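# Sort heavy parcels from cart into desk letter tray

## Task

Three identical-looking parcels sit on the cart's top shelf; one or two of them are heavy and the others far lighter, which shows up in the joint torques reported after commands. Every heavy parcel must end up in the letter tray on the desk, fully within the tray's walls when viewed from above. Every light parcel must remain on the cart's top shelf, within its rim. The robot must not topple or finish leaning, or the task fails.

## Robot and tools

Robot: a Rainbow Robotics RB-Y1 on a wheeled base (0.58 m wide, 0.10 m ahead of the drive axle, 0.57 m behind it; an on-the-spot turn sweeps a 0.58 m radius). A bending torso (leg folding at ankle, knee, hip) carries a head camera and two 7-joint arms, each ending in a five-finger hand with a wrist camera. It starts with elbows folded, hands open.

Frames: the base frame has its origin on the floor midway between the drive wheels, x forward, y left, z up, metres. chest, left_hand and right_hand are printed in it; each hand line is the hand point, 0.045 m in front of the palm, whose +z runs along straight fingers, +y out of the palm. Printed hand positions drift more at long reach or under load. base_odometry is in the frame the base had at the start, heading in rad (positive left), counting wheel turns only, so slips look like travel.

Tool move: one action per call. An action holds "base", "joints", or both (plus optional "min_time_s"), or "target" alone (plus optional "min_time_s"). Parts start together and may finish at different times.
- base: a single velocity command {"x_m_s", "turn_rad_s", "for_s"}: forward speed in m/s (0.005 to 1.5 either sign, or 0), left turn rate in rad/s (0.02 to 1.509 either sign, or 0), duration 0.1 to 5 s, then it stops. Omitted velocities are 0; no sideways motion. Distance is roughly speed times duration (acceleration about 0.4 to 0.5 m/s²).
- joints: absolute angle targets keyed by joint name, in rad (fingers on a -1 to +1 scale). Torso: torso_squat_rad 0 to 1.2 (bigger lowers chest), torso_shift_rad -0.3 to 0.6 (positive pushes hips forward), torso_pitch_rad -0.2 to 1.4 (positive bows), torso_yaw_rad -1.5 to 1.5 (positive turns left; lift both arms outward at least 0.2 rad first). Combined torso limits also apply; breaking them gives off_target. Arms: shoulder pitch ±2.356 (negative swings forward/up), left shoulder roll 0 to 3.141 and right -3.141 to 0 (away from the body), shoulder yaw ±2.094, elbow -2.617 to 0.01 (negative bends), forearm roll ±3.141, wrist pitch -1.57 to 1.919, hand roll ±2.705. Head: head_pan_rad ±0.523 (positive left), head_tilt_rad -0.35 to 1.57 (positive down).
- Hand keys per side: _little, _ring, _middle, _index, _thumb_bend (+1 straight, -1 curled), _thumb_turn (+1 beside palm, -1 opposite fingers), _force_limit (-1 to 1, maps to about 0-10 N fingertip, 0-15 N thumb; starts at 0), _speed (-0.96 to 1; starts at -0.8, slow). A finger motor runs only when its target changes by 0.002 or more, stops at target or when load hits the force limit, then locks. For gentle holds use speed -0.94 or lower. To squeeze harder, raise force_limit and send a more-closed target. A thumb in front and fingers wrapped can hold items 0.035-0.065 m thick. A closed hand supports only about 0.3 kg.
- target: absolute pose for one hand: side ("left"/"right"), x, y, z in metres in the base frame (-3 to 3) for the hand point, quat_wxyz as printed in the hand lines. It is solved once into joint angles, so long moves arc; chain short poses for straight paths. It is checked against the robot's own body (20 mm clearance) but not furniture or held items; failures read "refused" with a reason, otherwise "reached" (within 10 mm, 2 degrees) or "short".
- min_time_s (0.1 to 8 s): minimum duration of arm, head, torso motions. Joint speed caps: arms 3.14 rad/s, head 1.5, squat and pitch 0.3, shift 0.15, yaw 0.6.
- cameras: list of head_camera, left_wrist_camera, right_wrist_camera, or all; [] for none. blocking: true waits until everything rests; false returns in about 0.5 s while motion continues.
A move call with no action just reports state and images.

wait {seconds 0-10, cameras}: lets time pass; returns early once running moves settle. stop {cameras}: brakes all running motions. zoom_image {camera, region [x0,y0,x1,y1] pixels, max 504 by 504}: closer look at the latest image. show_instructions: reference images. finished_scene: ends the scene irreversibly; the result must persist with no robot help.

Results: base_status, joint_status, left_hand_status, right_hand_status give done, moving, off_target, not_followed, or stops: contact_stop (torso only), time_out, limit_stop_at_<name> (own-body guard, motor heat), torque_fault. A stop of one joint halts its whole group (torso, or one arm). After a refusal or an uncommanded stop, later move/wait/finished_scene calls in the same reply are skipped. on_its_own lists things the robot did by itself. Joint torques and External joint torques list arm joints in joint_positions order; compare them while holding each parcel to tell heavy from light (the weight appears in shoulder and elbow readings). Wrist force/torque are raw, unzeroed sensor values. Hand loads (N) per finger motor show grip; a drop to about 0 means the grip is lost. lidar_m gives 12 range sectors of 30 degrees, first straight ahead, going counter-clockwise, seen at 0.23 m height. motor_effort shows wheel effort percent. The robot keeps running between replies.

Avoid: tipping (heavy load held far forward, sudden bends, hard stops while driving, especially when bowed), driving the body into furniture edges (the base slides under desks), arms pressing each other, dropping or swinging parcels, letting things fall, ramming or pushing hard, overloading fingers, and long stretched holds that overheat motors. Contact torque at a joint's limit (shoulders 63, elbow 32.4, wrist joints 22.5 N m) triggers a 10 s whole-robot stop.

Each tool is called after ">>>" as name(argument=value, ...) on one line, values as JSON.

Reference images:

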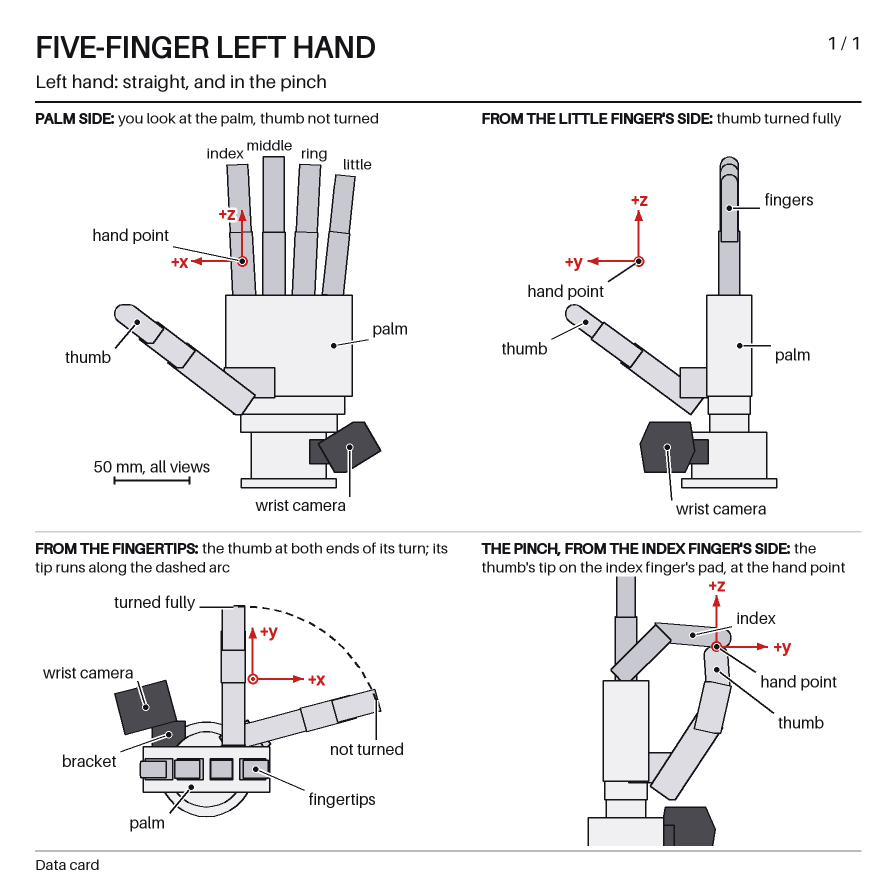

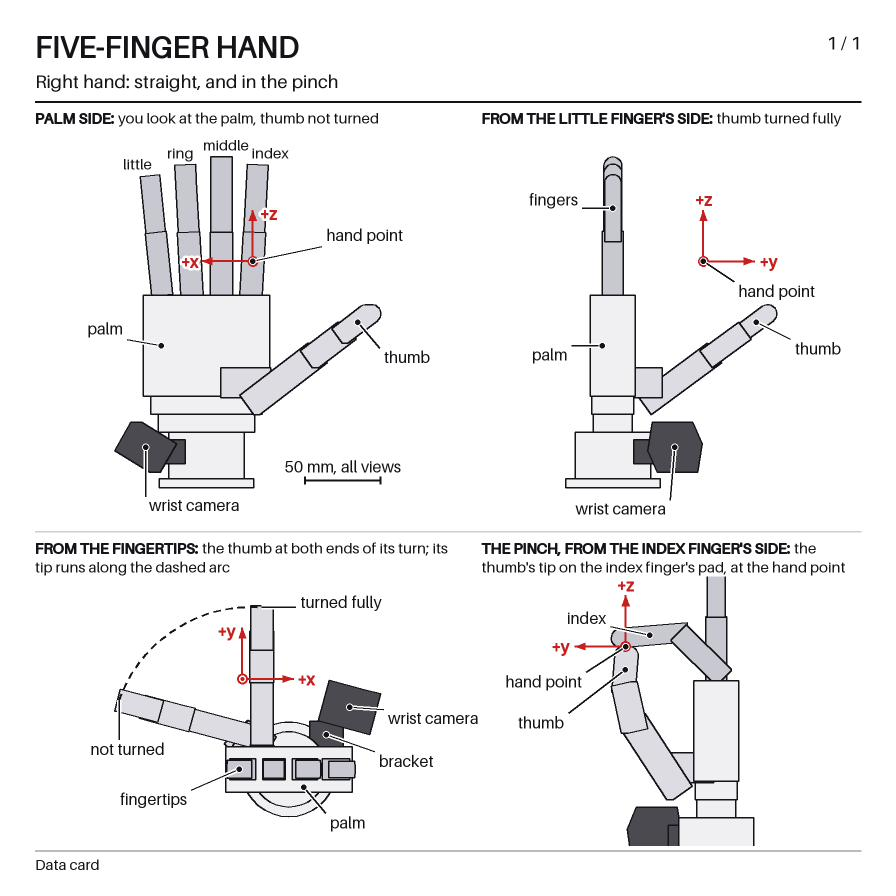

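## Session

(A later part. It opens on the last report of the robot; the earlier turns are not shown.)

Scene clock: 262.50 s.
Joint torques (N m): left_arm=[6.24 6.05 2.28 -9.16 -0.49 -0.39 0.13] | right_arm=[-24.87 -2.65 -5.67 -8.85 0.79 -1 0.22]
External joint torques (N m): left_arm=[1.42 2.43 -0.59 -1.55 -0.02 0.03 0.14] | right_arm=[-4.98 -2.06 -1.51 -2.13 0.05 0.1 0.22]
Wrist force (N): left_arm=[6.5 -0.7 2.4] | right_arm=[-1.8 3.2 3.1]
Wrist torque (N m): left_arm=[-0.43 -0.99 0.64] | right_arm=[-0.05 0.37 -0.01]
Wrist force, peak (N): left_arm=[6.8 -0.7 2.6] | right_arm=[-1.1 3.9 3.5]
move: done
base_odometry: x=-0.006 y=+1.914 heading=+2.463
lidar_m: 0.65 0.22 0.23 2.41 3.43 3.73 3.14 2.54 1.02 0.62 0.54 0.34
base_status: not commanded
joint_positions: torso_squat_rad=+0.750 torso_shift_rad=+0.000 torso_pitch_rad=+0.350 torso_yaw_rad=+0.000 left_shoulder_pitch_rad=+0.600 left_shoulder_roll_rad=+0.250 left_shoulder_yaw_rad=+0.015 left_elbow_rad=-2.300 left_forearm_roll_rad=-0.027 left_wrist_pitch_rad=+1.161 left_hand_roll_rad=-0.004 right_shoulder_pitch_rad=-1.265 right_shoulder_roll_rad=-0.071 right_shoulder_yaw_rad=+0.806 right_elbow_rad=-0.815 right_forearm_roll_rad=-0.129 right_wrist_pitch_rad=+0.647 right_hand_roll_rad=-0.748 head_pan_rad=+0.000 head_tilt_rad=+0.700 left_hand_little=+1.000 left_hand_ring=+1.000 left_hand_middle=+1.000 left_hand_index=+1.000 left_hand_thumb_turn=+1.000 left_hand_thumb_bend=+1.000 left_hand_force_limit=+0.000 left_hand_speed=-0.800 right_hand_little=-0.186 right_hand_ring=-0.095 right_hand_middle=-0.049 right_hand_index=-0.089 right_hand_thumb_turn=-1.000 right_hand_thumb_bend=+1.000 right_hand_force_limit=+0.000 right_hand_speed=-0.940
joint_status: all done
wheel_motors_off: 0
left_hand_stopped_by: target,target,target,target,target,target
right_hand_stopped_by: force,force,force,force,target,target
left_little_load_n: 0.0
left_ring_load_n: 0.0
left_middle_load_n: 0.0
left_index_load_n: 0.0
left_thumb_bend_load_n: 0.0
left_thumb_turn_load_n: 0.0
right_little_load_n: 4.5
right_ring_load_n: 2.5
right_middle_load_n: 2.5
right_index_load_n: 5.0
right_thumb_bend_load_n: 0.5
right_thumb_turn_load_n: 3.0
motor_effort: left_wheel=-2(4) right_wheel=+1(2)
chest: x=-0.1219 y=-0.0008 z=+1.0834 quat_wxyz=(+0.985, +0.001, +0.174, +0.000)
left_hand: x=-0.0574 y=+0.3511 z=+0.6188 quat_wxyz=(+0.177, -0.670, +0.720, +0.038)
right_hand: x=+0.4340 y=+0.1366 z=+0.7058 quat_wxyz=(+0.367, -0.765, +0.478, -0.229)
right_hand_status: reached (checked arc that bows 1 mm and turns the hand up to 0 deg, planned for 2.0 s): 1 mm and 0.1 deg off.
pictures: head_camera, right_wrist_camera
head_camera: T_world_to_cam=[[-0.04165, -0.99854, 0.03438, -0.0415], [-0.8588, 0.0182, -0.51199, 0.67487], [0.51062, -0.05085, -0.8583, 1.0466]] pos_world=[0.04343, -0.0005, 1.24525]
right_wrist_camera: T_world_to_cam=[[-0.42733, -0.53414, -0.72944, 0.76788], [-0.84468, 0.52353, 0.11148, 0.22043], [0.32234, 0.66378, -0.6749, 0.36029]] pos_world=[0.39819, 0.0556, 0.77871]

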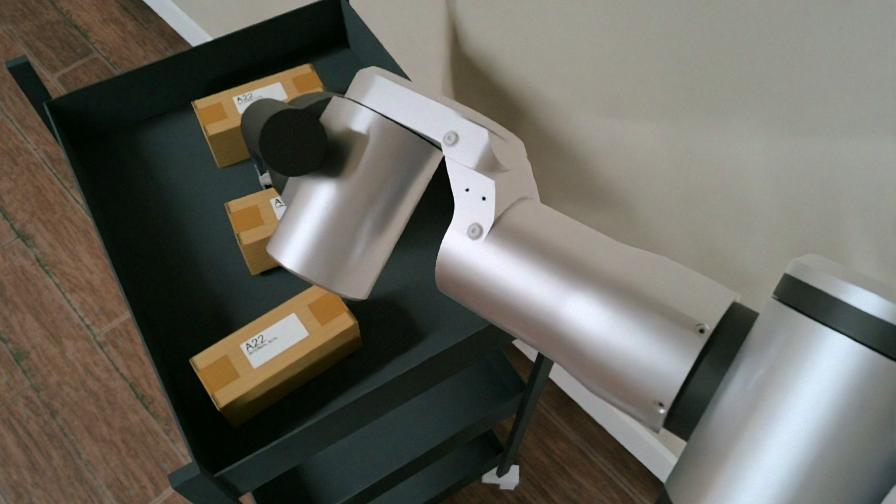

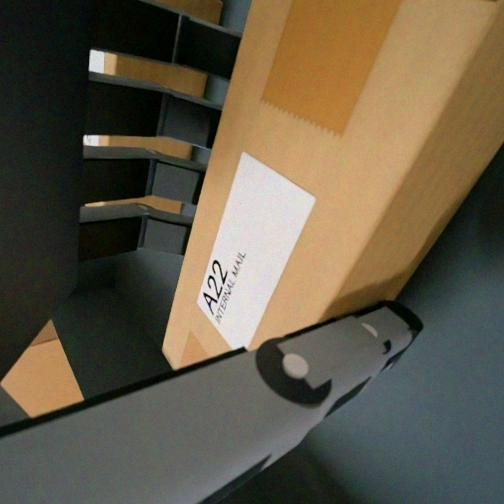

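>>> move(target={"side": "right", "x": 0.4341, "y": 0.1364, "z": 0.718, "quat_wxyz": [0.3673, -0.7649, 0.4779, -0.2295]}, min_time_s=3, cameras=["right_wrist_camera", "head_camera"])

Scene clock: 268.20 s.
Joint torques (N m): left_arm=[5.76 5.81 2.32 -9.21 -0.49 -0.42 0.29] | right_arm=[-20.9 -2.86 -5.4 -9.05 0.76 -1.13 0.15]
External joint torques (N m): left_arm=[0.94 2.19 -0.54 -1.6 -0.03 -0.01 0.29] | right_arm=[-0.96 -2.15 -0.88 -2.27 -0.02 -0.02 0.15]
Wrist force (N): left_arm=[6.5 -1.2 2.3] | right_arm=[-1.6 3.3 2.8]
Wrist torque (N m): left_arm=[-0.48 -1.00 0.63] | right_arm=[0.02 0.36 -0.01]
Wrist force, peak (N): left_arm=[6.9 -1.4 2.3] | right_arm=[-1.5 3.3 4.0]
move: done
base_odometry: x=-0.006 y=+1.914 heading=+2.463
lidar_m: 0.66 0.22 0.23 2.40 3.42 3.74 3.14 2.53 1.02 0.61 0.54 0.35
base_status: not commanded
joint_positions: torso_squat_rad=+0.750 torso_shift_rad=+0.000 torso_pitch_rad=+0.350 torso_yaw_rad=+0.000 left_shoulder_pitch_rad=+0.600 left_shoulder_roll_rad=+0.250 left_shoulder_yaw_rad=+0.015 left_elbow_rad=-2.300 left_forearm_roll_rad=-0.027 left_wrist_pitch_rad=+1.161 left_hand_roll_rad=-0.004 right_shoulder_pitch_rad=-1.263 right_shoulder_roll_rad=-0.093 right_shoulder_yaw_rad=+0.803 right_elbow_rad=-0.882 right_forearm_roll_rad=-0.143 right_wrist_pitch_rad=+0.697 right_hand_roll_rad=-0.740 head_pan_rad=+0.000 head_tilt_rad=+0.700 left_hand_little=+1.000 left_hand_ring=+1.000 left_hand_middle=+1.000 left_hand_index=+1.000 left_hand_thumb_turn=+1.000 left_hand_thumb_bend=+1.000 left_hand_force_limit=+0.000 left_hand_speed=-0.800 right_hand_little=-0.186 right_hand_ring=-0.095 right_hand_middle=-0.049 right_hand_index=-0.089 right_hand_thumb_turn=-1.000 right_hand_thumb_bend=+1.000 right_hand_force_limit=+0.000 right_hand_speed=-0.940
joint_status: all done
wheel_motors_off: 0
left_hand_stopped_by: target,target,target,target,target,target
right_hand_stopped_by: force,force,force,force,target,target
left_little_load_n: 0.0
left_ring_load_n: 0.0
left_middle_load_n: 0.0
left_index_load_n: 0.0
left_thumb_bend_load_n: 0.0
left_thumb_turn_load_n: 0.0
right_little_load_n: 4.5
right_ring_load_n: 2.5
right_middle_load_n: 2.5
right_index_load_n: 5.0
right_thumb_bend_load_n: 0.5
right_thumb_turn_load_n: 2.5
motor_effort: left_wheel=-1(3) right_wheel=+0(2)
chest: x=-0.1219 y=-0.0008 z=+1.0834 quat_wxyz=(+0.985, +0.001, +0.174, +0.000)
left_hand: x=-0.0574 y=+0.3511 z=+0.6188 quat_wxyz=(+0.177, -0.670, +0.720, +0.038)
right_hand: x=+0.4340 y=+0.1366 z=+0.7178 quat_wxyz=(+0.367, -0.765, +0.478, -0.229)
right_hand_status: reached (checked arc that bows 3 mm and turns the hand up to 0 deg, planned for 3.0 s): 0 mm and 0.0 deg off.
pictures: head_camera, right_wrist_camera
head_camera: T_world_to_cam=[[-0.04165, -0.99854, 0.03438, -0.0415], [-0.8588, 0.0182, -0.51199, 0.67487], [0.51062, -0.05085, -0.8583, 1.0466]] pos_world=[0.04343, -0.0005, 1.24525]
right_wrist_camera: T_world_to_cam=[[-0.42654, -0.5341, -0.72993, 0.77658], [-0.84489, 0.52334, 0.11078, 0.2198], [0.32284, 0.66397, -0.67448, 0.36785]] pos_world=[0.39819, 0.0555, 0.79061]

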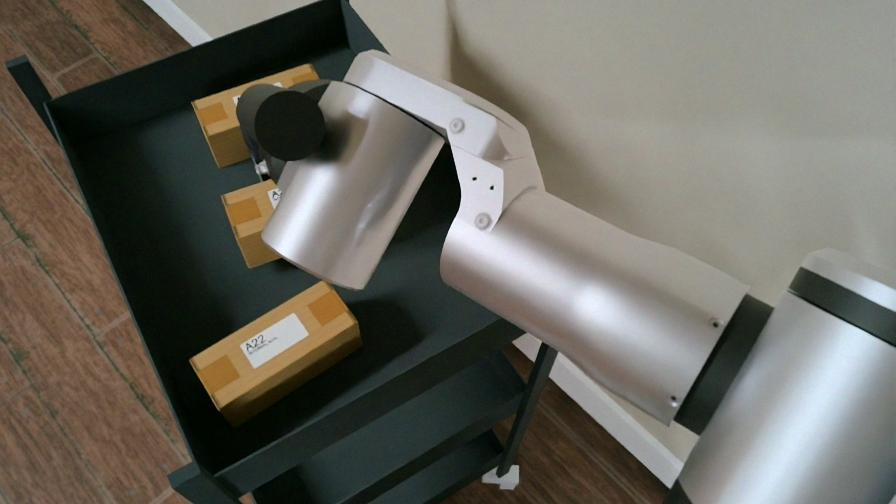

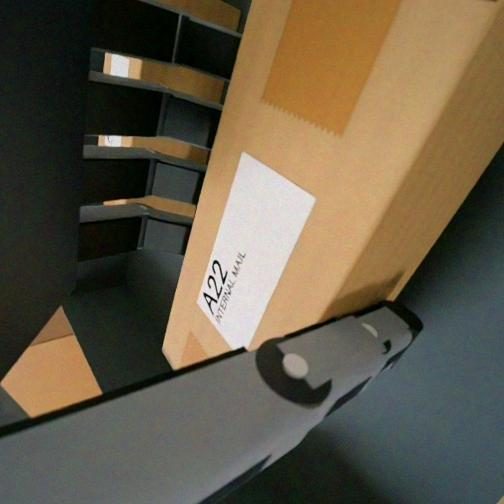

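>>> wait(seconds=0.5)

>>> wait(seconds=0.5)

>>> wait(seconds=0.5)

>>> wait(seconds=0.5)

Scene clock: 271.43 s.
Joint torques (N m): left_arm=[5.98 6.03 2.19 -9.22 -0.38 -0.54 0.23] | right_arm=[-20.88 -2.53 -6.05 -9.26 0.64 -1.2 0.35]
External joint torques (N m): left_arm=[1.16 2.41 -0.68 -1.61 0.08 -0.12 0.24] | right_arm=[-0.94 -1.82 -1.53 -2.48 -0.14 -0.09 0.35]
Wrist force (N): left_arm=[6.5 -1.1 2.5] | right_arm=[-1.5 3.1 3.0]
Wrist torque (N m): left_arm=[-0.51 -1.00 0.62] | right_arm=[-0.03 0.34 0.00]
Wrist force, peak (N): left_arm=[6.8 -1.2 2.5] | right_arm=[-1.3 3.7 3.5]
base_odometry: x=-0.006 y=+1.914 heading=+2.463
lidar_m: 0.67 0.21 0.23 2.39 3.43 3.74 3.15 2.53 1.02 0.62 0.55 0.34
base_status: not commanded
joint_positions: torso_squat_rad=+0.750 torso_shift_rad=+0.000 torso_pitch_rad=+0.350 torso_yaw_rad=+0.000 left_shoulder_pitch_rad=+0.600 left_shoulder_roll_rad=+0.250 left_shoulder_yaw_rad=+0.015 left_elbow_rad=-2.300 left_forearm_roll_rad=-0.027 left_wrist_pitch_rad=+1.161 left_hand_roll_rad=-0.004 right_shoulder_pitch_rad=-1.263 right_shoulder_roll_rad=-0.093 right_shoulder_yaw_rad=+0.803 right_elbow_rad=-0.882 right_forearm_roll_rad=-0.143 right_wrist_pitch_rad=+0.697 right_hand_roll_rad=-0.740 head_pan_rad=+0.000 head_tilt_rad=+0.700 left_hand_little=+1.000 left_hand_ring=+1.000 left_hand_middle=+1.000 left_hand_index=+1.000 left_hand_thumb_turn=+1.000 left_hand_thumb_bend=+1.000 left_hand_force_limit=+0.000 left_hand_speed=-0.800 right_hand_little=-0.186 right_hand_ring=-0.095 right_hand_middle=-0.049 right_hand_index=-0.089 right_hand_thumb_turn=-1.000 right_hand_thumb_bend=+1.000 right_hand_force_limit=+0.000 right_hand_speed=-0.940
joint_status: all done
wheel_motors_off: 0
left_hand_stopped_by: target,target,target,target,target,target
right_hand_stopped_by: force,force,force,force,target,target
left_little_load_n: -0.5
left_ring_load_n: 0.0
left_middle_load_n: 0.0
left_index_load_n: 0.0
left_thumb_bend_load_n: 0.0
left_thumb_turn_load_n: 0.0
right_little_load_n: 4.0
right_ring_load_n: 2.5
right_middle_load_n: 2.5
right_index_load_n: 5.0
right_thumb_bend_load_n: 0.5
right_thumb_turn_load_n: 3.0
motor_effort: left_wheel=-2(3) right_wheel=+1(2)
chest: x=-0.1219 y=-0.0008 z=+1.0834 quat_wxyz=(+0.985, +0.001, +0.174, +0.000)
left_hand: x=-0.0574 y=+0.3511 z=+0.6188 quat_wxyz=(+0.177, -0.670, +0.720, +0.038)
right_hand: x=+0.4340 y=+0.1366 z=+0.7178 quat_wxyz=(+0.367, -0.765, +0.478, -0.229)
right_hand_status: reached (checked arc that bows 3 mm and turns the hand up to 0 deg, planned for 3.0 s): 0 mm and 0.0 deg off.
wait: 0.50 s; at rest from the start
pictures: none

Scene clock: 271.93 s.
Joint torques (N m): left_arm=[5.87 5.98 2.13 -9.28 -0.5 -0.47 0.16] | right_arm=[-21.25 -2.31 -6.23 -9.34 0.87 -1.01 0.29]
External joint torques (N m): left_arm=[1.05 2.36 -0.73 -1.67 -0.03 -0.06 0.17] | right_arm=[-1.31 -1.6 -1.72 -2.55 0.09 0.11 0.28]
Wrist force (N): left_arm=[6.3 -1.0 2.2] | right_arm=[-1.4 2.9 2.8]
Wrist torque (N m): left_arm=[-0.49 -0.96 0.61] | right_arm=[-0.04 0.35 -0.02]
Wrist force, peak (N): left_arm=[6.7 -1.1 2.5] | right_arm=[-0.9 3.8 3.2]
base_odometry: x=-0.006 y=+1.914 heading=+2.463
lidar_m: 0.65 0.22 0.23 2.42 3.44 3.74 3.14 2.54 1.03 0.63 0.54 0.34
base_status: not commanded
joint_positions: torso_squat_rad=+0.750 torso_shift_rad=+0.000 torso_pitch_rad=+0.350 torso_yaw_rad=+0.000 left_shoulder_pitch_rad=+0.600 left_shoulder_roll_rad=+0.250 left_shoulder_yaw_rad=+0.015 left_elbow_rad=-2.300 left_forearm_roll_rad=-0.027 left_wrist_pitch_rad=+1.161 left_hand_roll_rad=-0.004 right_shoulder_pitch_rad=-1.263 right_shoulder_roll_rad=-0.093 right_shoulder_yaw_rad=+0.803 right_elbow_rad=-0.882 right_forearm_roll_rad=-0.143 right_wrist_pitch_rad=+0.697 right_hand_roll_rad=-0.740 head_pan_rad=+0.000 head_tilt_rad=+0.700 left_hand_little=+1.000 left_hand_ring=+1.000 left_hand_middle=+1.000 left_hand_index=+1.000 left_hand_thumb_turn=+1.000 left_hand_thumb_bend=+1.000 left_hand_force_limit=+0.000 left_hand_speed=-0.800 right_hand_little=-0.186 right_hand_ring=-0.095 right_hand_middle=-0.049 right_hand_index=-0.089 right_hand_thumb_turn=-1.000 right_hand_thumb_bend=+1.000 right_hand_force_limit=+0.000 right_hand_speed=-0.940
joint_status: all done
wheel_motors_off: 0
left_hand_stopped_by: target,target,target,target,target,target
right_hand_stopped_by: force,force,force,force,target,target
left_little_load_n: 0.0
left_ring_load_n: 0.0
left_middle_load_n: 0.0
left_index_load_n: 0.0
left_thumb_bend_load_n: 0.0
left_thumb_turn_load_n: 0.0
right_little_load_n: 4.5
right_ring_load_n: 2.5
right_middle_load_n: 3.0
right_index_load_n: 5.0
right_thumb_bend_load_n: 0.5
right_thumb_turn_load_n: 3.0
motor_effort: left_wheel=-2(3) right_wheel=+1(2)
chest: x=-0.1219 y=-0.0008 z=+1.0834 quat_wxyz=(+0.985, +0.001, +0.174, +0.000)
left_hand: x=-0.0574 y=+0.3511 z=+0.6188 quat_wxyz=(+0.177, -0.670, +0.720, +0.038)
right_hand: x=+0.4340 y=+0.1366 z=+0.7178 quat_wxyz=(+0.367, -0.765, +0.478, -0.229)
right_hand_status: reached (checked arc that bows 3 mm and turns the hand up to 0 deg, planned for 3.0 s): 0 mm and 0.0 deg off.
wait: 0.50 s; at rest by 0.27 s
pictures: none

Scene clock: 272.43 s.
Joint torques (N m): left_arm=[5.87 5.93 2.51 -9.24 -0.42 -0.39 0.18] | right_arm=[-21.1 -2.31 -5.49 -9.16 0.61 -1.05 0.01]
External joint torques (N m): left_arm=[1.05 2.32 -0.36 -1.63 0.05 0.02 0.19] | right_arm=[-1.16 -1.6 -0.98 -2.38 -0.17 0.06 0]
Wrist force (N): left_arm=[6.5 -0.9 2.5] | right_arm=[-1.3 2.9 2.6]
Wrist torque (N m): left_arm=[-0.46 -0.99 0.63] | right_arm=[-0.01 0.32 -0.03]
Wrist force, peak (N): left_arm=[6.6 -0.7 2.5] | right_arm=[-1.8 3.3 3.1]
base_odometry: x=-0.006 y=+1.914 heading=+2.463
lidar_m: 0.66 0.23 0.23 2.40 3.43 3.73 3.14 2.54 1.02 0.61 0.54 0.34
base_status: not commanded
joint_positions: torso_squat_rad=+0.750 torso_shift_rad=+0.000 torso_pitch_rad=+0.350 torso_yaw_rad=+0.000 left_shoulder_pitch_rad=+0.600 left_shoulder_roll_rad=+0.250 left_shoulder_yaw_rad=+0.015 left_elbow_rad=-2.300 left_forearm_roll_rad=-0.027 left_wrist_pitch_rad=+1.161 left_hand_roll_rad=-0.004 right_shoulder_pitch_rad=-1.263 right_shoulder_roll_rad=-0.093 right_shoulder_yaw_rad=+0.803 right_elbow_rad=-0.882 right_forearm_roll_rad=-0.143 right_wrist_pitch_rad=+0.697 right_hand_roll_rad=-0.740 head_pan_rad=+0.000 head_tilt_rad=+0.700 left_hand_little=+1.000 left_hand_ring=+1.000 left_hand_middle=+1.000 left_hand_index=+1.000 left_hand_thumb_turn=+1.000 left_hand_thumb_bend=+1.000 left_hand_force_limit=+0.000 left_hand_speed=-0.800 right_hand_little=-0.186 right_hand_ring=-0.095 right_hand_middle=-0.049 right_hand_index=-0.089 right_hand_thumb_turn=-1.000 right_hand_thumb_bend=+1.000 right_hand_force_limit=+0.000 right_hand_speed=-0.940
joint_status: all done
wheel_motors_off: 0
left_hand_stopped_by: target,target,target,target,target,target
right_hand_stopped_by: force,force,force,force,target,target
left_little_load_n: 0.0
left_ring_load_n: 0.0
left_middle_load_n: 0.0
left_index_load_n: 0.0
left_thumb_bend_load_n: 0.0
left_thumb_turn_load_n: 0.0
right_little_load_n: 4.5
right_ring_load_n: 2.5
right_middle_load_n: 3.0
right_index_load_n: 5.0
right_thumb_bend_load_n: 0.5
right_thumb_turn_load_n: 3.0
motor_effort: left_wheel=-2(3) right_wheel=+1(2)
chest: x=-0.1219 y=-0.0008 z=+1.0834 quat_wxyz=(+0.985, +0.001, +0.174, +0.000)
left_hand: x=-0.0574 y=+0.3511 z=+0.6188 quat_wxyz=(+0.177, -0.670, +0.720, +0.038)
right_hand: x=+0.4340 y=+0.1366 z=+0.7178 quat_wxyz=(+0.367, -0.765, +0.478, -0.229)
right_hand_status: reached (checked arc that bows 3 mm and turns the hand up to 0 deg, planned for 3.0 s): 0 mm and 0.0 deg off.
wait: 0.50 s; at rest by 0.27 s
pictures: none

Scene clock: 272.93 s.
Joint torques (N m): left_arm=[5.93 6.05 2.22 -9.11 -0.42 -0.44 0.21] | right_arm=[-20.73 -1.93 -5.6 -9.33 0.62 -0.99 -0.09]
External joint torques (N m): left_arm=[1.11 2.43 -0.64 -1.5 0.05 -0.03 0.21] | right_arm=[-0.79 -1.22 -1.09 -2.55 -0.17 0.12 -0.1]
Wrist force (N): left_arm=[6.3 -1.0 2.4] | right_arm=[-1.8 3.2 3.3]
Wrist torque (N m): left_arm=[-0.50 -0.95 0.61] | right_arm=[-0.02 0.36 -0.03]
Wrist force, peak (N): left_arm=[6.8 -1.1 2.6] | right_arm=[-1.7 3.4 3.3]
base_odometry: x=-0.006 y=+1.914 heading=+2.463
lidar_m: 0.66 0.21 0.23 2.39 3.43 3.72 3.14 2.53 1.02 0.61 0.54 0.35
base_status: not commanded
joint_positions: torso_squat_rad=+0.750 torso_shift_rad=+0.000 torso_pitch_rad=+0.350 torso_yaw_rad=+0.000 left_shoulder_pitch_rad=+0.600 left_shoulder_roll_rad=+0.250 left_shoulder_yaw_rad=+0.015 left_elbow_rad=-2.300 left_forearm_roll_rad=-0.027 left_wrist_pitch_rad=+1.161 left_hand_roll_rad=-0.004 right_shoulder_pitch_rad=-1.263 right_shoulder_roll_rad=-0.093 right_shoulder_yaw_rad=+0.803 right_elbow_rad=-0.882 right_forearm_roll_rad=-0.143 right_wrist_pitch_rad=+0.697 right_hand_roll_rad=-0.740 head_pan_rad=+0.000 head_tilt_rad=+0.700 left_hand_little=+1.000 left_hand_ring=+1.000 left_hand_middle=+1.000 left_hand_index=+1.000 left_hand_thumb_turn=+1.000 left_hand_thumb_bend=+1.000 left_hand_force_limit=+0.000 left_hand_speed=-0.800 right_hand_little=-0.186 right_hand_ring=-0.095 right_hand_middle=-0.049 right_hand_index=-0.089 right_hand_thumb_turn=-1.000 right_hand_thumb_bend=+1.000 right_hand_force_limit=+0.000 right_hand_speed=-0.940
joint_status: all done
wheel_motors_off: 0
left_hand_stopped_by: target,target,target,target,target,target
right_hand_stopped_by: force,force,force,force,target,target
left_little_load_n: 0.0
left_ring_load_n: 0.0
left_middle_load_n: 0.0
left_index_load_n: 0.0
left_thumb_bend_load_n: 0.0
left_thumb_turn_load_n: 0.0
right_little_load_n: 4.5
right_ring_load_n: 2.5
right_middle_load_n: 3.0
right_index_load_n: 5.0
right_thumb_bend_load_n: 0.5
right_thumb_turn_load_n: 3.0
motor_effort: left_wheel=-3(3) right_wheel=+1(2)
chest: x=-0.1219 y=-0.0008 z=+1.0834 quat_wxyz=(+0.985, +0.001, +0.174, +0.000)
left_hand: x=-0.0574 y=+0.3511 z=+0.6188 quat_wxyz=(+0.177, -0.670, +0.720, +0.038)
right_hand: x=+0.4340 y=+0.1366 z=+0.7178 quat_wxyz=(+0.367, -0.765, +0.478, -0.229)
right_hand_status: reached (checked arc that bows 3 mm and turns the hand up to 0 deg, planned for 3.0 s): 0 mm and 0.0 deg off.
wait: 0.50 s; at rest by 0.27 s
pictures: none

>>> move(target={"side": "right", "x": 0.4341, "y": 0.1364, "z": 0.701, "quat_wxyz": [0.3673, -0.7649, 0.4779, -0.2295]}, min_time_s=3)

>>> move(joints={"right_hand_index": 0.5, "right_hand_middle": 0.5, "right_hand_ring": 0.5, "right_hand_little": 0.5})

>>> move(target={"side": "right", "x": 0.438, "y": 0.138, "z": 0.80, "quat_wxyz": [0.3673, -0.7649, 0.4779, -0.2295]}, min_time_s=2, cameras=["right_wrist_camera", "head_camera"])

Scene clock: 280.90 s.
Joint torques (N m): left_arm=[5.91 5.66 2.48 -9.19 -0.5 -0.29 0.13] | right_arm=[-21.07 1.04 -3.1 -7.28 0.95 -1.99 -0.15]
External joint torques (N m): left_arm=[1.09 2.04 -0.39 -1.57 -0.04 0.12 0.13] | right_arm=[-1.22 1.58 0.96 -0.57 0.22 -0.89 -0.15]
Wrist force (N): left_arm=[6.6 -0.8 2.6] | right_arm=[-1.2 3.4 2.8]
Wrist torque (N m): left_arm=[-0.43 -1.00 0.63] | right_arm=[0.02 0.30 -0.06]
Wrist force, peak (N): left_arm=[6.8 -0.9 2.8] | right_arm=[-1.9 3.3 3.8]
move: done
base_odometry: x=-0.006 y=+1.914 heading=+2.463
lidar_m: 0.65 0.21 0.22 2.39 3.43 3.73 3.13 2.54 1.01 0.62 0.54 0.35
base_status: not commanded
joint_positions: torso_squat_rad=+0.750 torso_shift_rad=+0.000 torso_pitch_rad=+0.350 torso_yaw_rad=+0.000 left_shoulder_pitch_rad=+0.600 left_shoulder_roll_rad=+0.250 left_shoulder_yaw_rad=+0.015 left_elbow_rad=-2.300 left_forearm_roll_rad=-0.027 left_wrist_pitch_rad=+1.161 left_hand_roll_rad=-0.004 right_shoulder_pitch_rad=-1.261 right_shoulder_roll_rad=-0.065 right_shoulder_yaw_rad=+0.808 right_elbow_rad=-0.796 right_forearm_roll_rad=-0.118 right_wrist_pitch_rad=+0.629 right_hand_roll_rad=-0.756 head_pan_rad=+0.000 head_tilt_rad=+0.700 left_hand_little=+1.000 left_hand_ring=+1.000 left_hand_middle=+1.000 left_hand_index=+1.000 left_hand_thumb_turn=+1.000 left_hand_thumb_bend=+1.000 left_hand_force_limit=+0.000 left_hand_speed=-0.800 right_hand_little=-0.186 right_hand_ring=-0.095 right_hand_middle=-0.049 right_hand_index=-0.089 right_hand_thumb_turn=-1.000 right_hand_thumb_bend=+1.000 right_hand_force_limit=+0.000 right_hand_speed=-0.940
joint_status: all done
wheel_motors_off: 0
left_hand_stopped_by: target,target,target,target,target,target
right_hand_stopped_by: force,force,force,force,target,target
left_little_load_n: 0.0
left_ring_load_n: 0.0
left_middle_load_n: 0.0
left_index_load_n: 0.0
left_thumb_bend_load_n: 0.0
left_thumb_turn_load_n: 0.0
right_little_load_n: 4.5
right_ring_load_n: 2.5
right_middle_load_n: 3.0
right_index_load_n: 5.0
right_thumb_bend_load_n: 0.5
right_thumb_turn_load_n: 3.0
motor_effort: left_wheel=-1(4) right_wheel=+1(2)
chest: x=-0.1219 y=-0.0008 z=+1.0834 quat_wxyz=(+0.985, +0.001, +0.174, +0.000)
left_hand: x=-0.0574 y=+0.3511 z=+0.6188 quat_wxyz=(+0.177, -0.670, +0.720, +0.038)
right_hand: x=+0.4339 y=+0.1359 z=+0.7013 quat_wxyz=(+0.367, -0.764, +0.478, -0.230)
right_hand_status: reached (checked arc that bows 3 mm and turns the hand up to 0 deg, planned for 3.0 s): 1 mm and 0.0 deg off.
pictures: none

Scene clock: 285.43 s.
Joint torques (N m): left_arm=[6.09 5.94 2.04 -9.18 -0.46 -0.35 0.18] | right_arm=[-20.86 0.29 -2.68 -7.24 0.91 -1.72 -0.05]
External joint torques (N m): left_arm=[1.27 2.32 -0.82 -1.57 0.01 0.07 0.19] | right_arm=[-1 0.83 1.38 -0.53 0.18 -0.61 -0.06]
Wrist force (N): left_arm=[6.7 -0.8 2.1] | right_arm=[-1.4 2.3 2.1]
Wrist torque (N m): left_arm=[-0.45 -1.04 0.63] | right_arm=[-0.09 0.38 -0.11]
Wrist force, peak (N): left_arm=[6.7 -1.2 2.7] | right_arm=[-1.3 3.4 3.3]
move: done
base_odometry: x=-0.006 y=+1.914 heading=+2.463
lidar_m: 0.66 0.22 0.22 2.41 3.42 3.75 3.15 2.54 1.03 0.62 0.54 0.35
base_status: not commanded
joint_positions: torso_squat_rad=+0.750 torso_shift_rad=+0.000 torso_pitch_rad=+0.350 torso_yaw_rad=+0.000 left_shoulder_pitch_rad=+0.600 left_shoulder_roll_rad=+0.250 left_shoulder_yaw_rad=+0.015 left_elbow_rad=-2.300 left_forearm_roll_rad=-0.027 left_wrist_pitch_rad=+1.161 left_hand_roll_rad=-0.004 right_shoulder_pitch_rad=-1.261 right_shoulder_roll_rad=-0.065 right_shoulder_yaw_rad=+0.808 right_elbow_rad=-0.796 right_forearm_roll_rad=-0.118 right_wrist_pitch_rad=+0.629 right_hand_roll_rad=-0.756 head_pan_rad=+0.000 head_tilt_rad=+0.700 left_hand_little=+1.000 left_hand_ring=+1.000 left_hand_middle=+1.000 left_hand_index=+1.000 left_hand_thumb_turn=+1.000 left_hand_thumb_bend=+1.000 left_hand_force_limit=+0.000 left_hand_speed=-0.800 right_hand_little=+0.500 right_hand_ring=+0.500 right_hand_middle=+0.500 right_hand_index=+0.500 right_hand_thumb_turn=-1.000 right_hand_thumb_bend=+1.000 right_hand_force_limit=+0.000 right_hand_speed=-0.940
joint_status: all done
wheel_motors_off: 0
left_hand_stopped_by: target,target,target,target,target,target
right_hand_stopped_by: target,target,target,target,target,target
left_little_load_n: 0.0
left_ring_load_n: 0.0
left_middle_load_n: 0.0
left_index_load_n: 0.0
left_thumb_bend_load_n: 0.0
left_thumb_turn_load_n: -0.5
right_little_load_n: 0.0
right_ring_load_n: 0.0
right_middle_load_n: 0.0
right_index_load_n: 0.0
right_thumb_bend_load_n: 0.0
right_thumb_turn_load_n: 0.0
motor_effort: left_wheel=-3(4) right_wheel=+1(2)
chest: x=-0.1219 y=-0.0008 z=+1.0834 quat_wxyz=(+0.985, +0.001, +0.174, +0.000)
left_hand: x=-0.0574 y=+0.3511 z=+0.6188 quat_wxyz=(+0.177, -0.670, +0.720, +0.038)
right_hand: x=+0.4339 y=+0.1360 z=+0.7013 quat_wxyz=(+0.367, -0.764, +0.478, -0.230)
pictures: none

Scene clock: 287.77 s.
Joint torques (N m): left_arm=[5.53 5.96 2.32 -9.2 -0.51 -0.38 0.23] | right_arm=[-25.11 -3.64 -7.11 -8.79 0.92 -1.29 0.31]
External joint torques (N m): left_arm=[0.71 2.34 -0.55 -1.59 -0.05 0.04 0.24] | right_arm=[-4.51 -1.73 -1.19 -2.13 0 -0.11 0.3]
Wrist force (N): left_arm=[6.2 -0.9 2.2] | right_arm=[-1.6 2.5 2.7]
Wrist torque (N m): left_arm=[-0.46 -0.95 0.61] | right_arm=[-0.06 0.35 -0.01]
Wrist force, peak (N): left_arm=[6.6 -0.7 3.0] | right_arm=[-1.3 3.2 3.0]
move: done
base_odometry: x=-0.006 y=+1.914 heading=+2.463
lidar_m: 0.66 0.22 0.23 2.40 3.41 3.73 3.15 2.54 1.01 0.62 0.53 0.35
base_status: not commanded
joint_positions: torso_squat_rad=+0.750 torso_shift_rad=+0.000 torso_pitch_rad=+0.350 torso_yaw_rad=+0.000 left_shoulder_pitch_rad=+0.600 left_shoulder_roll_rad=+0.250 left_shoulder_yaw_rad=+0.015 left_elbow_rad=-2.300 left_forearm_roll_rad=-0.027 left_wrist_pitch_rad=+1.161 left_hand_roll_rad=-0.004 right_shoulder_pitch_rad=-1.333 right_shoulder_roll_rad=-0.183 right_shoulder_yaw_rad=+0.754 right_elbow_rad=-1.136 right_forearm_roll_rad=-0.259 right_wrist_pitch_rad=+0.951 right_hand_roll_rad=-0.687 head_pan_rad=+0.000 head_tilt_rad=+0.700 left_hand_little=+1.000 left_hand_ring=+1.000 left_hand_middle=+1.000 left_hand_index=+1.000 left_hand_thumb_turn=+1.000 left_hand_thumb_bend=+1.000 left_hand_force_limit=+0.000 left_hand_speed=-0.800 right_hand_little=+0.500 right_hand_ring=+0.500 right_hand_middle=+0.500 right_hand_index=+0.500 right_hand_thumb_turn=-1.000 right_hand_thumb_bend=+1.000 right_hand_force_limit=+0.000 right_hand_speed=-0.940
joint_status: all done
wheel_motors_off: 0
left_hand_stopped_by: target,target,target,target,target,target
right_hand_stopped_by: target,target,target,target,target,target
left_little_load_n: 0.0
left_ring_load_n: 0.0
left_middle_load_n: 0.0
left_index_load_n: 0.0
left_thumb_bend_load_n: 0.0
left_thumb_turn_load_n: 0.0
right_little_load_n: 0.0
right_ring_load_n: 0.0
right_middle_load_n: 0.0
right_index_load_n: 0.0
right_thumb_bend_load_n: 0.0
right_thumb_turn_load_n: 0.0
motor_effort: left_wheel=-2(4) right_wheel=+0(2)
chest: x=-0.1219 y=-0.0008 z=+1.0834 quat_wxyz=(+0.985, +0.001, +0.174, +0.000)
left_hand: x=-0.0574 y=+0.3511 z=+0.6188 quat_wxyz=(+0.177, -0.670, +0.720, +0.038)
right_hand: x=+0.4378 y=+0.1380 z=+0.7993 quat_wxyz=(+0.366, -0.765, +0.478, -0.229)
right_hand_status: reached (checked arc that bows 12 mm and turns the hand up to 2 deg, planned for 2.0 s): 1 mm and 0.1 deg off.
pictures: head_camera, right_wrist_camera
head_camera: T_world_to_cam=[[-0.04165, -0.99854, 0.03438, -0.0415], [-0.8588, 0.0182, -0.51199, 0.67487], [0.51062, -0.05085, -0.8583, 1.0466]] pos_world=[0.04343, -0.0005, 1.24525]
right_wrist_camera: T_world_to_cam=[[-0.42783, -0.53445, -0.72892, 0.83834], [-0.8447, 0.52338, 0.11204, 0.21208], [0.32163, 0.66365, -0.67537, 0.42198]] pos_world=[0.4021, 0.057, 0.87231]

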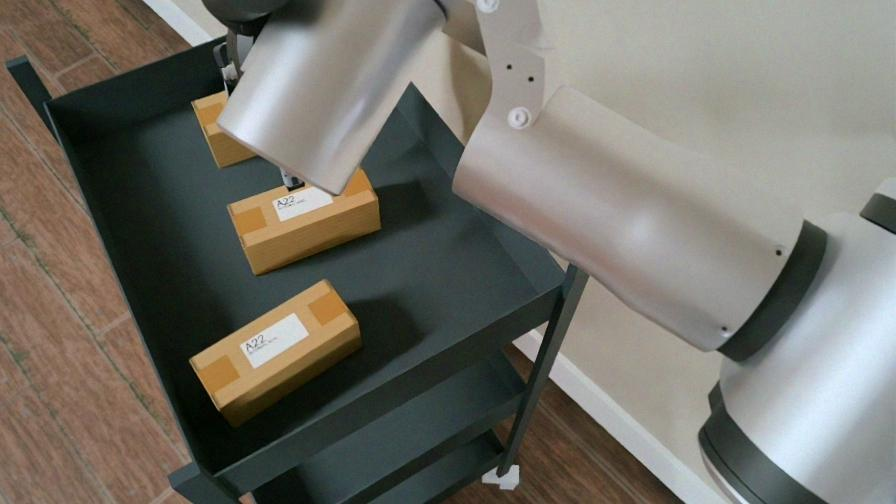

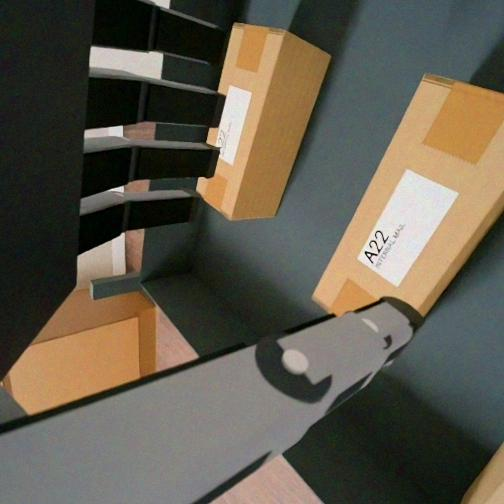

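>>> move(target={"side": "right", "x": 0.2846, "y": 0.1458, "z": 0.82, "quat_wxyz": [0.3823, -0.7963, 0.4233, -0.2033]}, min_time_s=3, cameras=["right_wrist_camera", "head_camera"])

Scene clock: 296.17 s.
Joint torques (N m): left_arm=[6.16 5.81 2.25 -9.17 -0.38 -0.39 0.2] | right_arm=[-16.14 -0.74 -5.55 -8.38 1.32 -1.1 -0.11]
External joint torques (N m): left_arm=[1.34 2.19 -0.61 -1.56 0.09 0.03 0.2] | right_arm=[-0.63 -1.48 1.4 -1.95 0.14 -0.05 -0.11]
Wrist force (N): left_arm=[6.1 -1.4 2.6] | right_arm=[-1.6 2.6 2.7]
Wrist torque (N m): left_arm=[-0.56 -0.93 0.61] | right_arm=[-0.06 0.38 -0.11]
Wrist force, peak (N): left_arm=[6.9 -0.9 2.5] | right_arm=[-2.1 2.7 4.1]
move: done
base_odometry: x=-0.006 y=+1.914 heading=+2.463
lidar_m: 0.67 0.21 0.22 2.42 3.43 3.74 3.14 2.53 1.02 0.60 0.54 0.35
base_status: not commanded
joint_positions: torso_squat_rad=+0.750 torso_shift_rad=+0.000 torso_pitch_rad=+0.350 torso_yaw_rad=+0.000 left_shoulder_pitch_rad=+0.600 left_shoulder_roll_rad=+0.250 left_shoulder_yaw_rad=+0.015 left_elbow_rad=-2.300 left_forearm_roll_rad=-0.027 left_wrist_pitch_rad=+1.161 left_hand_roll_rad=-0.004 right_shoulder_pitch_rad=-1.105 right_shoulder_roll_rad=-0.298 right_shoulder_yaw_rad=+0.903 right_elbow_rad=-1.865 right_forearm_roll_rad=-0.161 right_wrist_pitch_rad=+1.328 right_hand_roll_rad=-0.813 head_pan_rad=+0.000 head_tilt_rad=+0.700 left_hand_little=+1.000 left_hand_ring=+1.000 left_hand_middle=+1.000 left_hand_index=+1.000 left_hand_thumb_turn=+1.000 left_hand_thumb_bend=+1.000 left_hand_force_limit=+0.000 left_hand_speed=-0.800 right_hand_little=+0.500 right_hand_ring=+0.500 right_hand_middle=+0.500 right_hand_index=+0.500 right_hand_thumb_turn=-1.000 right_hand_thumb_bend=+1.000 right_hand_force_limit=+0.000 right_hand_speed=-0.940
joint_status: all done
wheel_motors_off: 0
left_hand_stopped_by: target,target,target,target,target,target
right_hand_stopped_by: target,target,target,target,target,target
left_little_load_n: 0.0
left_ring_load_n: 0.0
left_middle_load_n: 0.0
left_index_load_n: 0.0
left_thumb_bend_load_n: 0.0
left_thumb_turn_load_n: 0.0
right_little_load_n: 0.0
right_ring_load_n: 0.0
right_middle_load_n: 0.0
right_index_load_n: -0.5
right_thumb_bend_load_n: 0.0
right_thumb_turn_load_n: 0.0
motor_effort: left_wheel=-2(3) right_wheel=+0(2)
chest: x=-0.1219 y=-0.0008 z=+1.0833 quat_wxyz=(+0.985, +0.001, +0.174, +0.000)
left_hand: x=-0.0574 y=+0.3511 z=+0.6188 quat_wxyz=(+0.177, -0.670, +0.720, +0.038)
right_hand: x=+0.2850 y=+0.1465 z=+0.8201 quat_wxyz=(+0.382, -0.797, +0.423, -0.201)
right_hand_status: reached (checked arc that bows 30 mm and turns the hand up to 10 deg, planned for 3.0 s): 1 mm and 0.3 deg off.
pictures: head_camera, right_wrist_camera
head_camera: T_world_to_cam=[[-0.04165, -0.99854, 0.03438, -0.0415], [-0.85884, 0.0182, -0.51192, 0.67478], [0.51055, -0.05085, -0.85834, 1.04665]] pos_world=[0.04343, -0.0005, 1.24525]
right_wrist_camera: T_world_to_cam=[[-0.35018, -0.58731, -0.72968, 0.77894], [-0.90975, 0.39872, 0.11567, 0.11008], [0.22301, 0.70433, -0.67393, 0.50045]] pos_world=[0.26131, 0.06111, 0.89291]

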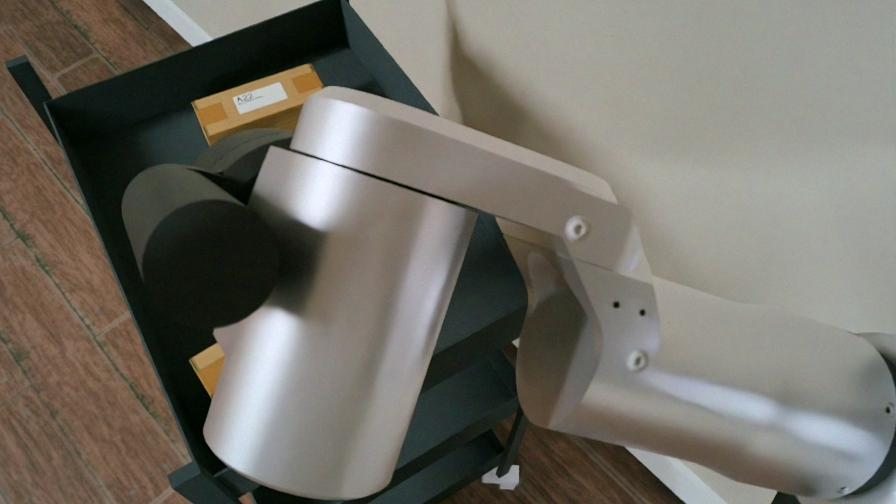

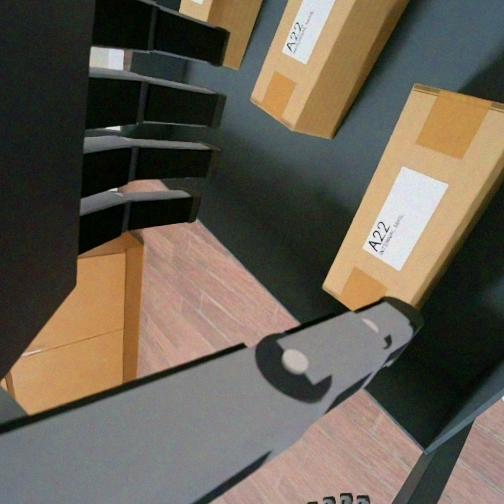

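>>> move(target={"side": "right", "x": 0.2842, "y": 0.1443, "z": 0.74, "quat_wxyz": [0.3841, -0.7999, 0.4164, -0.1999]}, min_time_s=2, cameras=["right_wrist_camera"])

Scene clock: 304.33 s.
Joint torques (N m): left_arm=[6.01 5.81 1.76 -9.35 -0.58 -0.51 0.15] | right_arm=[-14.71 2.77 -5.56 -7.54 1.26 -1.53 -0.28]
External joint torques (N m): left_arm=[1.19 2.19 -1.11 -1.74 -0.11 -0.09 0.16] | right_arm=[-0.04 1.2 0.85 -0.3 0.14 -0.52 -0.29]
Wrist force (N): left_arm=[6.4 -1.3 2.1] | right_arm=[-1.3 2.4 3.1]
Wrist torque (N m): left_arm=[-0.52 -0.99 0.62] | right_arm=[-0.08 0.29 -0.11]
Wrist force, peak (N): left_arm=[6.7 -1.1 2.7] | right_arm=[-1.9 3.5 2.9]
move: done
base_odometry: x=-0.006 y=+1.914 heading=+2.463
lidar_m: 0.66 0.21 0.22 2.41 3.43 3.73 3.13 2.54 1.02 0.62 0.55 0.35
base_status: not commanded
joint_positions: torso_squat_rad=+0.750 torso_shift_rad=+0.000 torso_pitch_rad=+0.350 torso_yaw_rad=+0.000 left_shoulder_pitch_rad=+0.600 left_shoulder_roll_rad=+0.250 left_shoulder_yaw_rad=+0.015 left_elbow_rad=-2.300 left_forearm_roll_rad=-0.027 left_wrist_pitch_rad=+1.161 left_hand_roll_rad=-0.004 right_shoulder_pitch_rad=-0.986 right_shoulder_roll_rad=-0.295 right_shoulder_yaw_rad=+0.999 right_elbow_rad=-1.701 right_forearm_roll_rad=-0.033 right_wrist_pitch_rad=+1.083 right_hand_roll_rad=-0.846 head_pan_rad=+0.000 head_tilt_rad=+0.700 left_hand_little=+1.000 left_hand_ring=+1.000 left_hand_middle=+1.000 left_hand_index=+1.000 left_hand_thumb_turn=+1.000 left_hand_thumb_bend=+1.000 left_hand_force_limit=+0.000 left_hand_speed=-0.800 right_hand_little=+0.500 right_hand_ring=+0.500 right_hand_middle=+0.500 right_hand_index=+0.500 right_hand_thumb_turn=-1.000 right_hand_thumb_bend=+1.000 right_hand_force_limit=+0.000 right_hand_speed=-0.940
joint_status: all done
wheel_motors_off: 0
left_hand_stopped_by: target,target,target,target,target,target
right_hand_stopped_by: target,target,target,target,target,target
left_little_load_n: 0.0
left_ring_load_n: 0.0
left_middle_load_n: 0.0
left_index_load_n: 0.0
left_thumb_bend_load_n: 0.0
left_thumb_turn_load_n: 0.0
right_little_load_n: 0.0
right_ring_load_n: 0.0
right_middle_load_n: 0.0
right_index_load_n: 0.0
right_thumb_bend_load_n: 0.0
right_thumb_turn_load_n: 0.0
motor_effort: left_wheel=-2(3) right_wheel=+1(2)
chest: x=-0.1219 y=-0.0008 z=+1.0833 quat_wxyz=(+0.985, +0.001, +0.174, +0.000)
left_hand: x=-0.0574 y=+0.3511 z=+0.6188 quat_wxyz=(+0.177, -0.670, +0.720, +0.038)
right_hand: x=+0.2843 y=+0.1440 z=+0.7402 quat_wxyz=(+0.384, -0.800, +0.416, -0.200)
right_hand_status: reached (checked arc that bows 4 mm and turns the hand up to 1 deg, planned for 2.0 s): 0 mm and 0.0 deg off.
right_wrist_camera: T_world_to_cam=[[-0.33781, -0.59383, -0.73024, 0.71664], [-0.91615, 0.3853, 0.11048, 0.12728], [0.21576, 0.70633, -0.6742, 0.45053]] pos_world=[0.26149, 0.0583, 0.81301]

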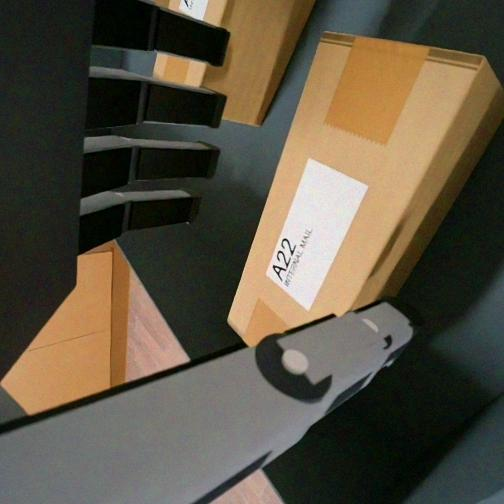

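>>> move(target={"side": "right", "x": 0.2824, "y": 0.146, "z": 0.7, "quat_wxyz": [0.3867, -0.8053, 0.4059, -0.1949]}, min_time_s=2, cameras=["right_wrist_camera"])

>>> move(joints={"right_hand_speed": -0.94, "right_hand_force_limit": 0.0, "right_hand_index": -0.4, "right_hand_middle": -0.4, "right_hand_ring": -0.4, "right_hand_little": -0.4}, cameras=["right_wrist_camera"])

Scene clock: 311.07 s.
Joint torques (N m): left_arm=[5.95 5.99 2.37 -9.1 -0.4 -0.43 0.18] | right_arm=[-14.38 3.36 -4.92 -7.8 1.31 -1.64 0]
External joint torques (N m): left_arm=[1.13 2.37 -0.5 -1.48 0.07 -0.02 0.19] | right_arm=[0 1.42 1.13 -0.37 0.26 -0.65 -0.01]
Wrist force (N): left_arm=[6.5 -0.6 2.5] | right_arm=[-1.8 2.3 3.3]
Wrist torque (N m): left_arm=[-0.41 -1.00 0.62] | right_arm=[-0.13 0.39 -0.12]
Wrist force, peak (N): left_arm=[6.8 -1.3 2.5] | right_arm=[-2.1 2.7 3.7]
move: done
base_odometry: x=-0.006 y=+1.914 heading=+2.463
lidar_m: 0.66 0.22 0.23 2.40 3.44 3.72 3.16 2.54 1.01 0.62 0.54 0.35
base_status: not commanded
joint_positions: torso_squat_rad=+0.750 torso_shift_rad=+0.000 torso_pitch_rad=+0.350 torso_yaw_rad=+0.000 left_shoulder_pitch_rad=+0.600 left_shoulder_roll_rad=+0.250 left_shoulder_yaw_rad=+0.015 left_elbow_rad=-2.300 left_forearm_roll_rad=-0.027 left_wrist_pitch_rad=+1.161 left_hand_roll_rad=-0.004 right_shoulder_pitch_rad=-0.946 right_shoulder_roll_rad=-0.278 right_shoulder_yaw_rad=+1.036 right_elbow_rad=-1.580 right_forearm_roll_rad=+0.015 right_wrist_pitch_rad=+0.941 right_hand_roll_rad=-0.857 head_pan_rad=+0.000 head_tilt_rad=+0.700 left_hand_little=+1.000 left_hand_ring=+1.000 left_hand_middle=+1.000 left_hand_index=+1.000 left_hand_thumb_turn=+1.000 left_hand_thumb_bend=+1.000 left_hand_force_limit=+0.000 left_hand_speed=-0.800 right_hand_little=+0.500 right_hand_ring=+0.500 right_hand_middle=+0.500 right_hand_index=+0.500 right_hand_thumb_turn=-1.000 right_hand_thumb_bend=+1.000 right_hand_force_limit=+0.000 right_hand_speed=-0.940
joint_status: all done
wheel_motors_off: 0
left_hand_stopped_by: target,target,target,target,target,target
right_hand_stopped_by: target,target,target,target,target,target
left_little_load_n: 0.0
left_ring_load_n: 0.0
left_middle_load_n: 0.0
left_index_load_n: 0.0
left_thumb_bend_load_n: 0.0
left_thumb_turn_load_n: 0.0
right_little_load_n: 0.0
right_ring_load_n: 0.0
right_middle_load_n: 0.0
right_index_load_n: 0.0
right_thumb_bend_load_n: 0.0
right_thumb_turn_load_n: 0.0
motor_effort: left_wheel=-3(4) right_wheel=+2(2)
chest: x=-0.1219 y=-0.0008 z=+1.0833 quat_wxyz=(+0.985, +0.001, +0.174, +0.000)
left_hand: x=-0.0574 y=+0.3511 z=+0.6188 quat_wxyz=(+0.177, -0.670, +0.720, +0.038)
right_hand: x=+0.2822 y=+0.1453 z=+0.7005 quat_wxyz=(+0.386, -0.805, +0.406, -0.195)
right_hand_status: reached (checked arc that bows 3 mm and turns the hand up to 2 deg, planned for 2.0 s): 1 mm and 0.0 deg off.
right_wrist_camera: T_world_to_cam=[[-0.32209, -0.60269, -0.73008, 0.68453], [-0.92596, 0.36113, 0.11039, 0.13556], [0.19712, 0.71158, -0.67439, 0.42781]] pos_world=[0.26167, 0.05918, 0.77331]

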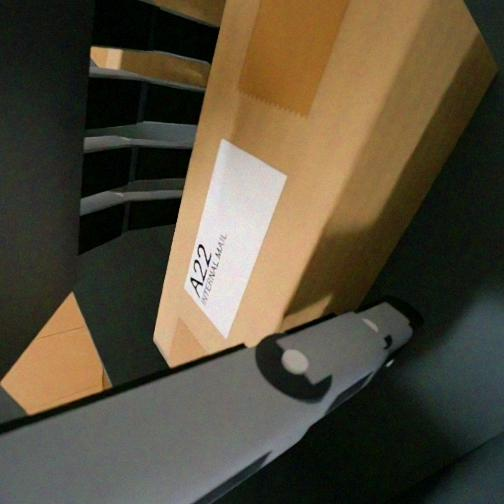

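Scene clock: 315.50 s.
Joint torques (N m): left_arm=[5.87 5.38 2.35 -9.5 -0.49 -0.42 0.26] | right_arm=[-14.64 3.34 -4.64 -7.9 1.24 -1.58 -0.18]
External joint torques (N m): left_arm=[1.05 1.77 -0.52 -1.89 -0.03 -0.01 0.27] | right_arm=[-0.27 1.4 1.41 -0.48 0.2 -0.6 -0.18]
Wrist force (N): left_arm=[6.6 -1.1 2.6] | right_arm=[-1.4 1.9 2.9]
Wrist torque (N m): left_arm=[-0.50 -1.01 0.65] | right_arm=[-0.12 0.35 -0.14]
Wrist force, peak (N): left_arm=[6.8 -1.1 2.7] | right_arm=[-2.4 3.2 5.2]
move: off_target
base_odometry: x=-0.006 y=+1.914 heading=+2.463
lidar_m: 0.66 0.22 0.23 2.40 3.43 3.73 3.13 2.53 1.01 0.64 0.54 0.34
base_status: not commanded
joint_positions: torso_squat_rad=+0.750 torso_shift_rad=+0.000 torso_pitch_rad=+0.350 torso_yaw_rad=+0.000 left_shoulder_pitch_rad=+0.600 left_shoulder_roll_rad=+0.250 left_shoulder_yaw_rad=+0.015 left_elbow_rad=-2.300 left_forearm_roll_rad=-0.027 left_wrist_pitch_rad=+1.161 left_hand_roll_rad=-0.004 right_shoulder_pitch_rad=-0.946 right_shoulder_roll_rad=-0.278 right_shoulder_yaw_rad=+1.036 right_elbow_rad=-1.580 right_forearm_roll_rad=+0.015 right_wrist_pitch_rad=+0.941 right_hand_roll_rad=-0.857 head_pan_rad=+0.000 head_tilt_rad=+0.700 left_hand_little=+1.000 left_hand_ring=+1.000 left_hand_middle=+1.000 left_hand_index=+1.000 left_hand_thumb_turn=+1.000 left_hand_thumb_bend=+1.000 left_hand_force_limit=+0.000 left_hand_speed=-0.800 right_hand_little=-0.187 right_hand_ring=-0.096 right_hand_middle=-0.045 right_hand_index=-0.091 right_hand_thumb_turn=-1.000 right_hand_thumb_bend=+1.000 right_hand_force_limit=+0.000 right_hand_speed=-0.940
joint_status: right_hand_little off_target (ended at -0.187, target -0.400); right_hand_ring off_target (ended at -0.096, target -0.400); right_hand_middle off_target (ended at -0.045, target -0.400); right_hand_index off_target (ended at -0.091, target -0.400); the others done
wheel_motors_off: 0
left_hand_stopped_by: target,target,target,target,target,target
right_hand_stopped_by: force,force,force,force,target,target
left_little_load_n: 0.0
left_ring_load_n: 0.0
left_middle_load_n: 0.0
left_index_load_n: 0.0
left_thumb_bend_load_n: 0.0
left_thumb_turn_load_n: 0.0
right_little_load_n: 5.5
right_ring_load_n: 3.5
right_middle_load_n: 3.0
right_index_load_n: 6.0
right_thumb_bend_load_n: 0.5
right_thumb_turn_load_n: 3.0
motor_effort: left_wheel=-1(4) right_wheel=+0(2)
chest: x=-0.1219 y=-0.0008 z=+1.0833 quat_wxyz=(+0.985, +0.001, +0.174, +0.000)
left_hand: x=-0.0574 y=+0.3511 z=+0.6188 quat_wxyz=(+0.177, -0.670, +0.720, +0.038)
right_hand: x=+0.2822 y=+0.1453 z=+0.7004 quat_wxyz=(+0.386, -0.805, +0.406, -0.195)
right_wrist_camera: T_world_to_cam=[[-0.32212, -0.60279, -0.72999, 0.68441], [-0.92595, 0.36116, 0.11036, 0.13562], [0.19712, 0.71148, -0.67449, 0.42797]] pos_world=[0.26167, 0.05908, 0.77331]

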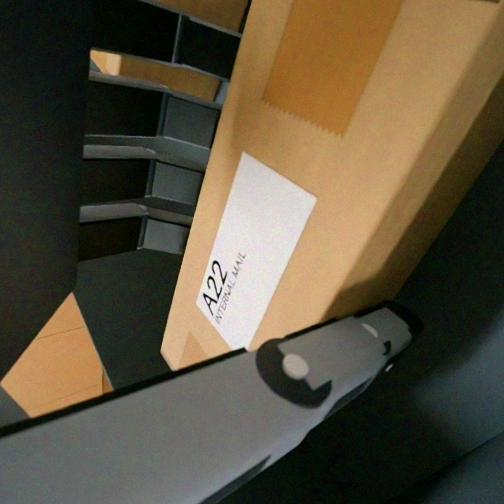

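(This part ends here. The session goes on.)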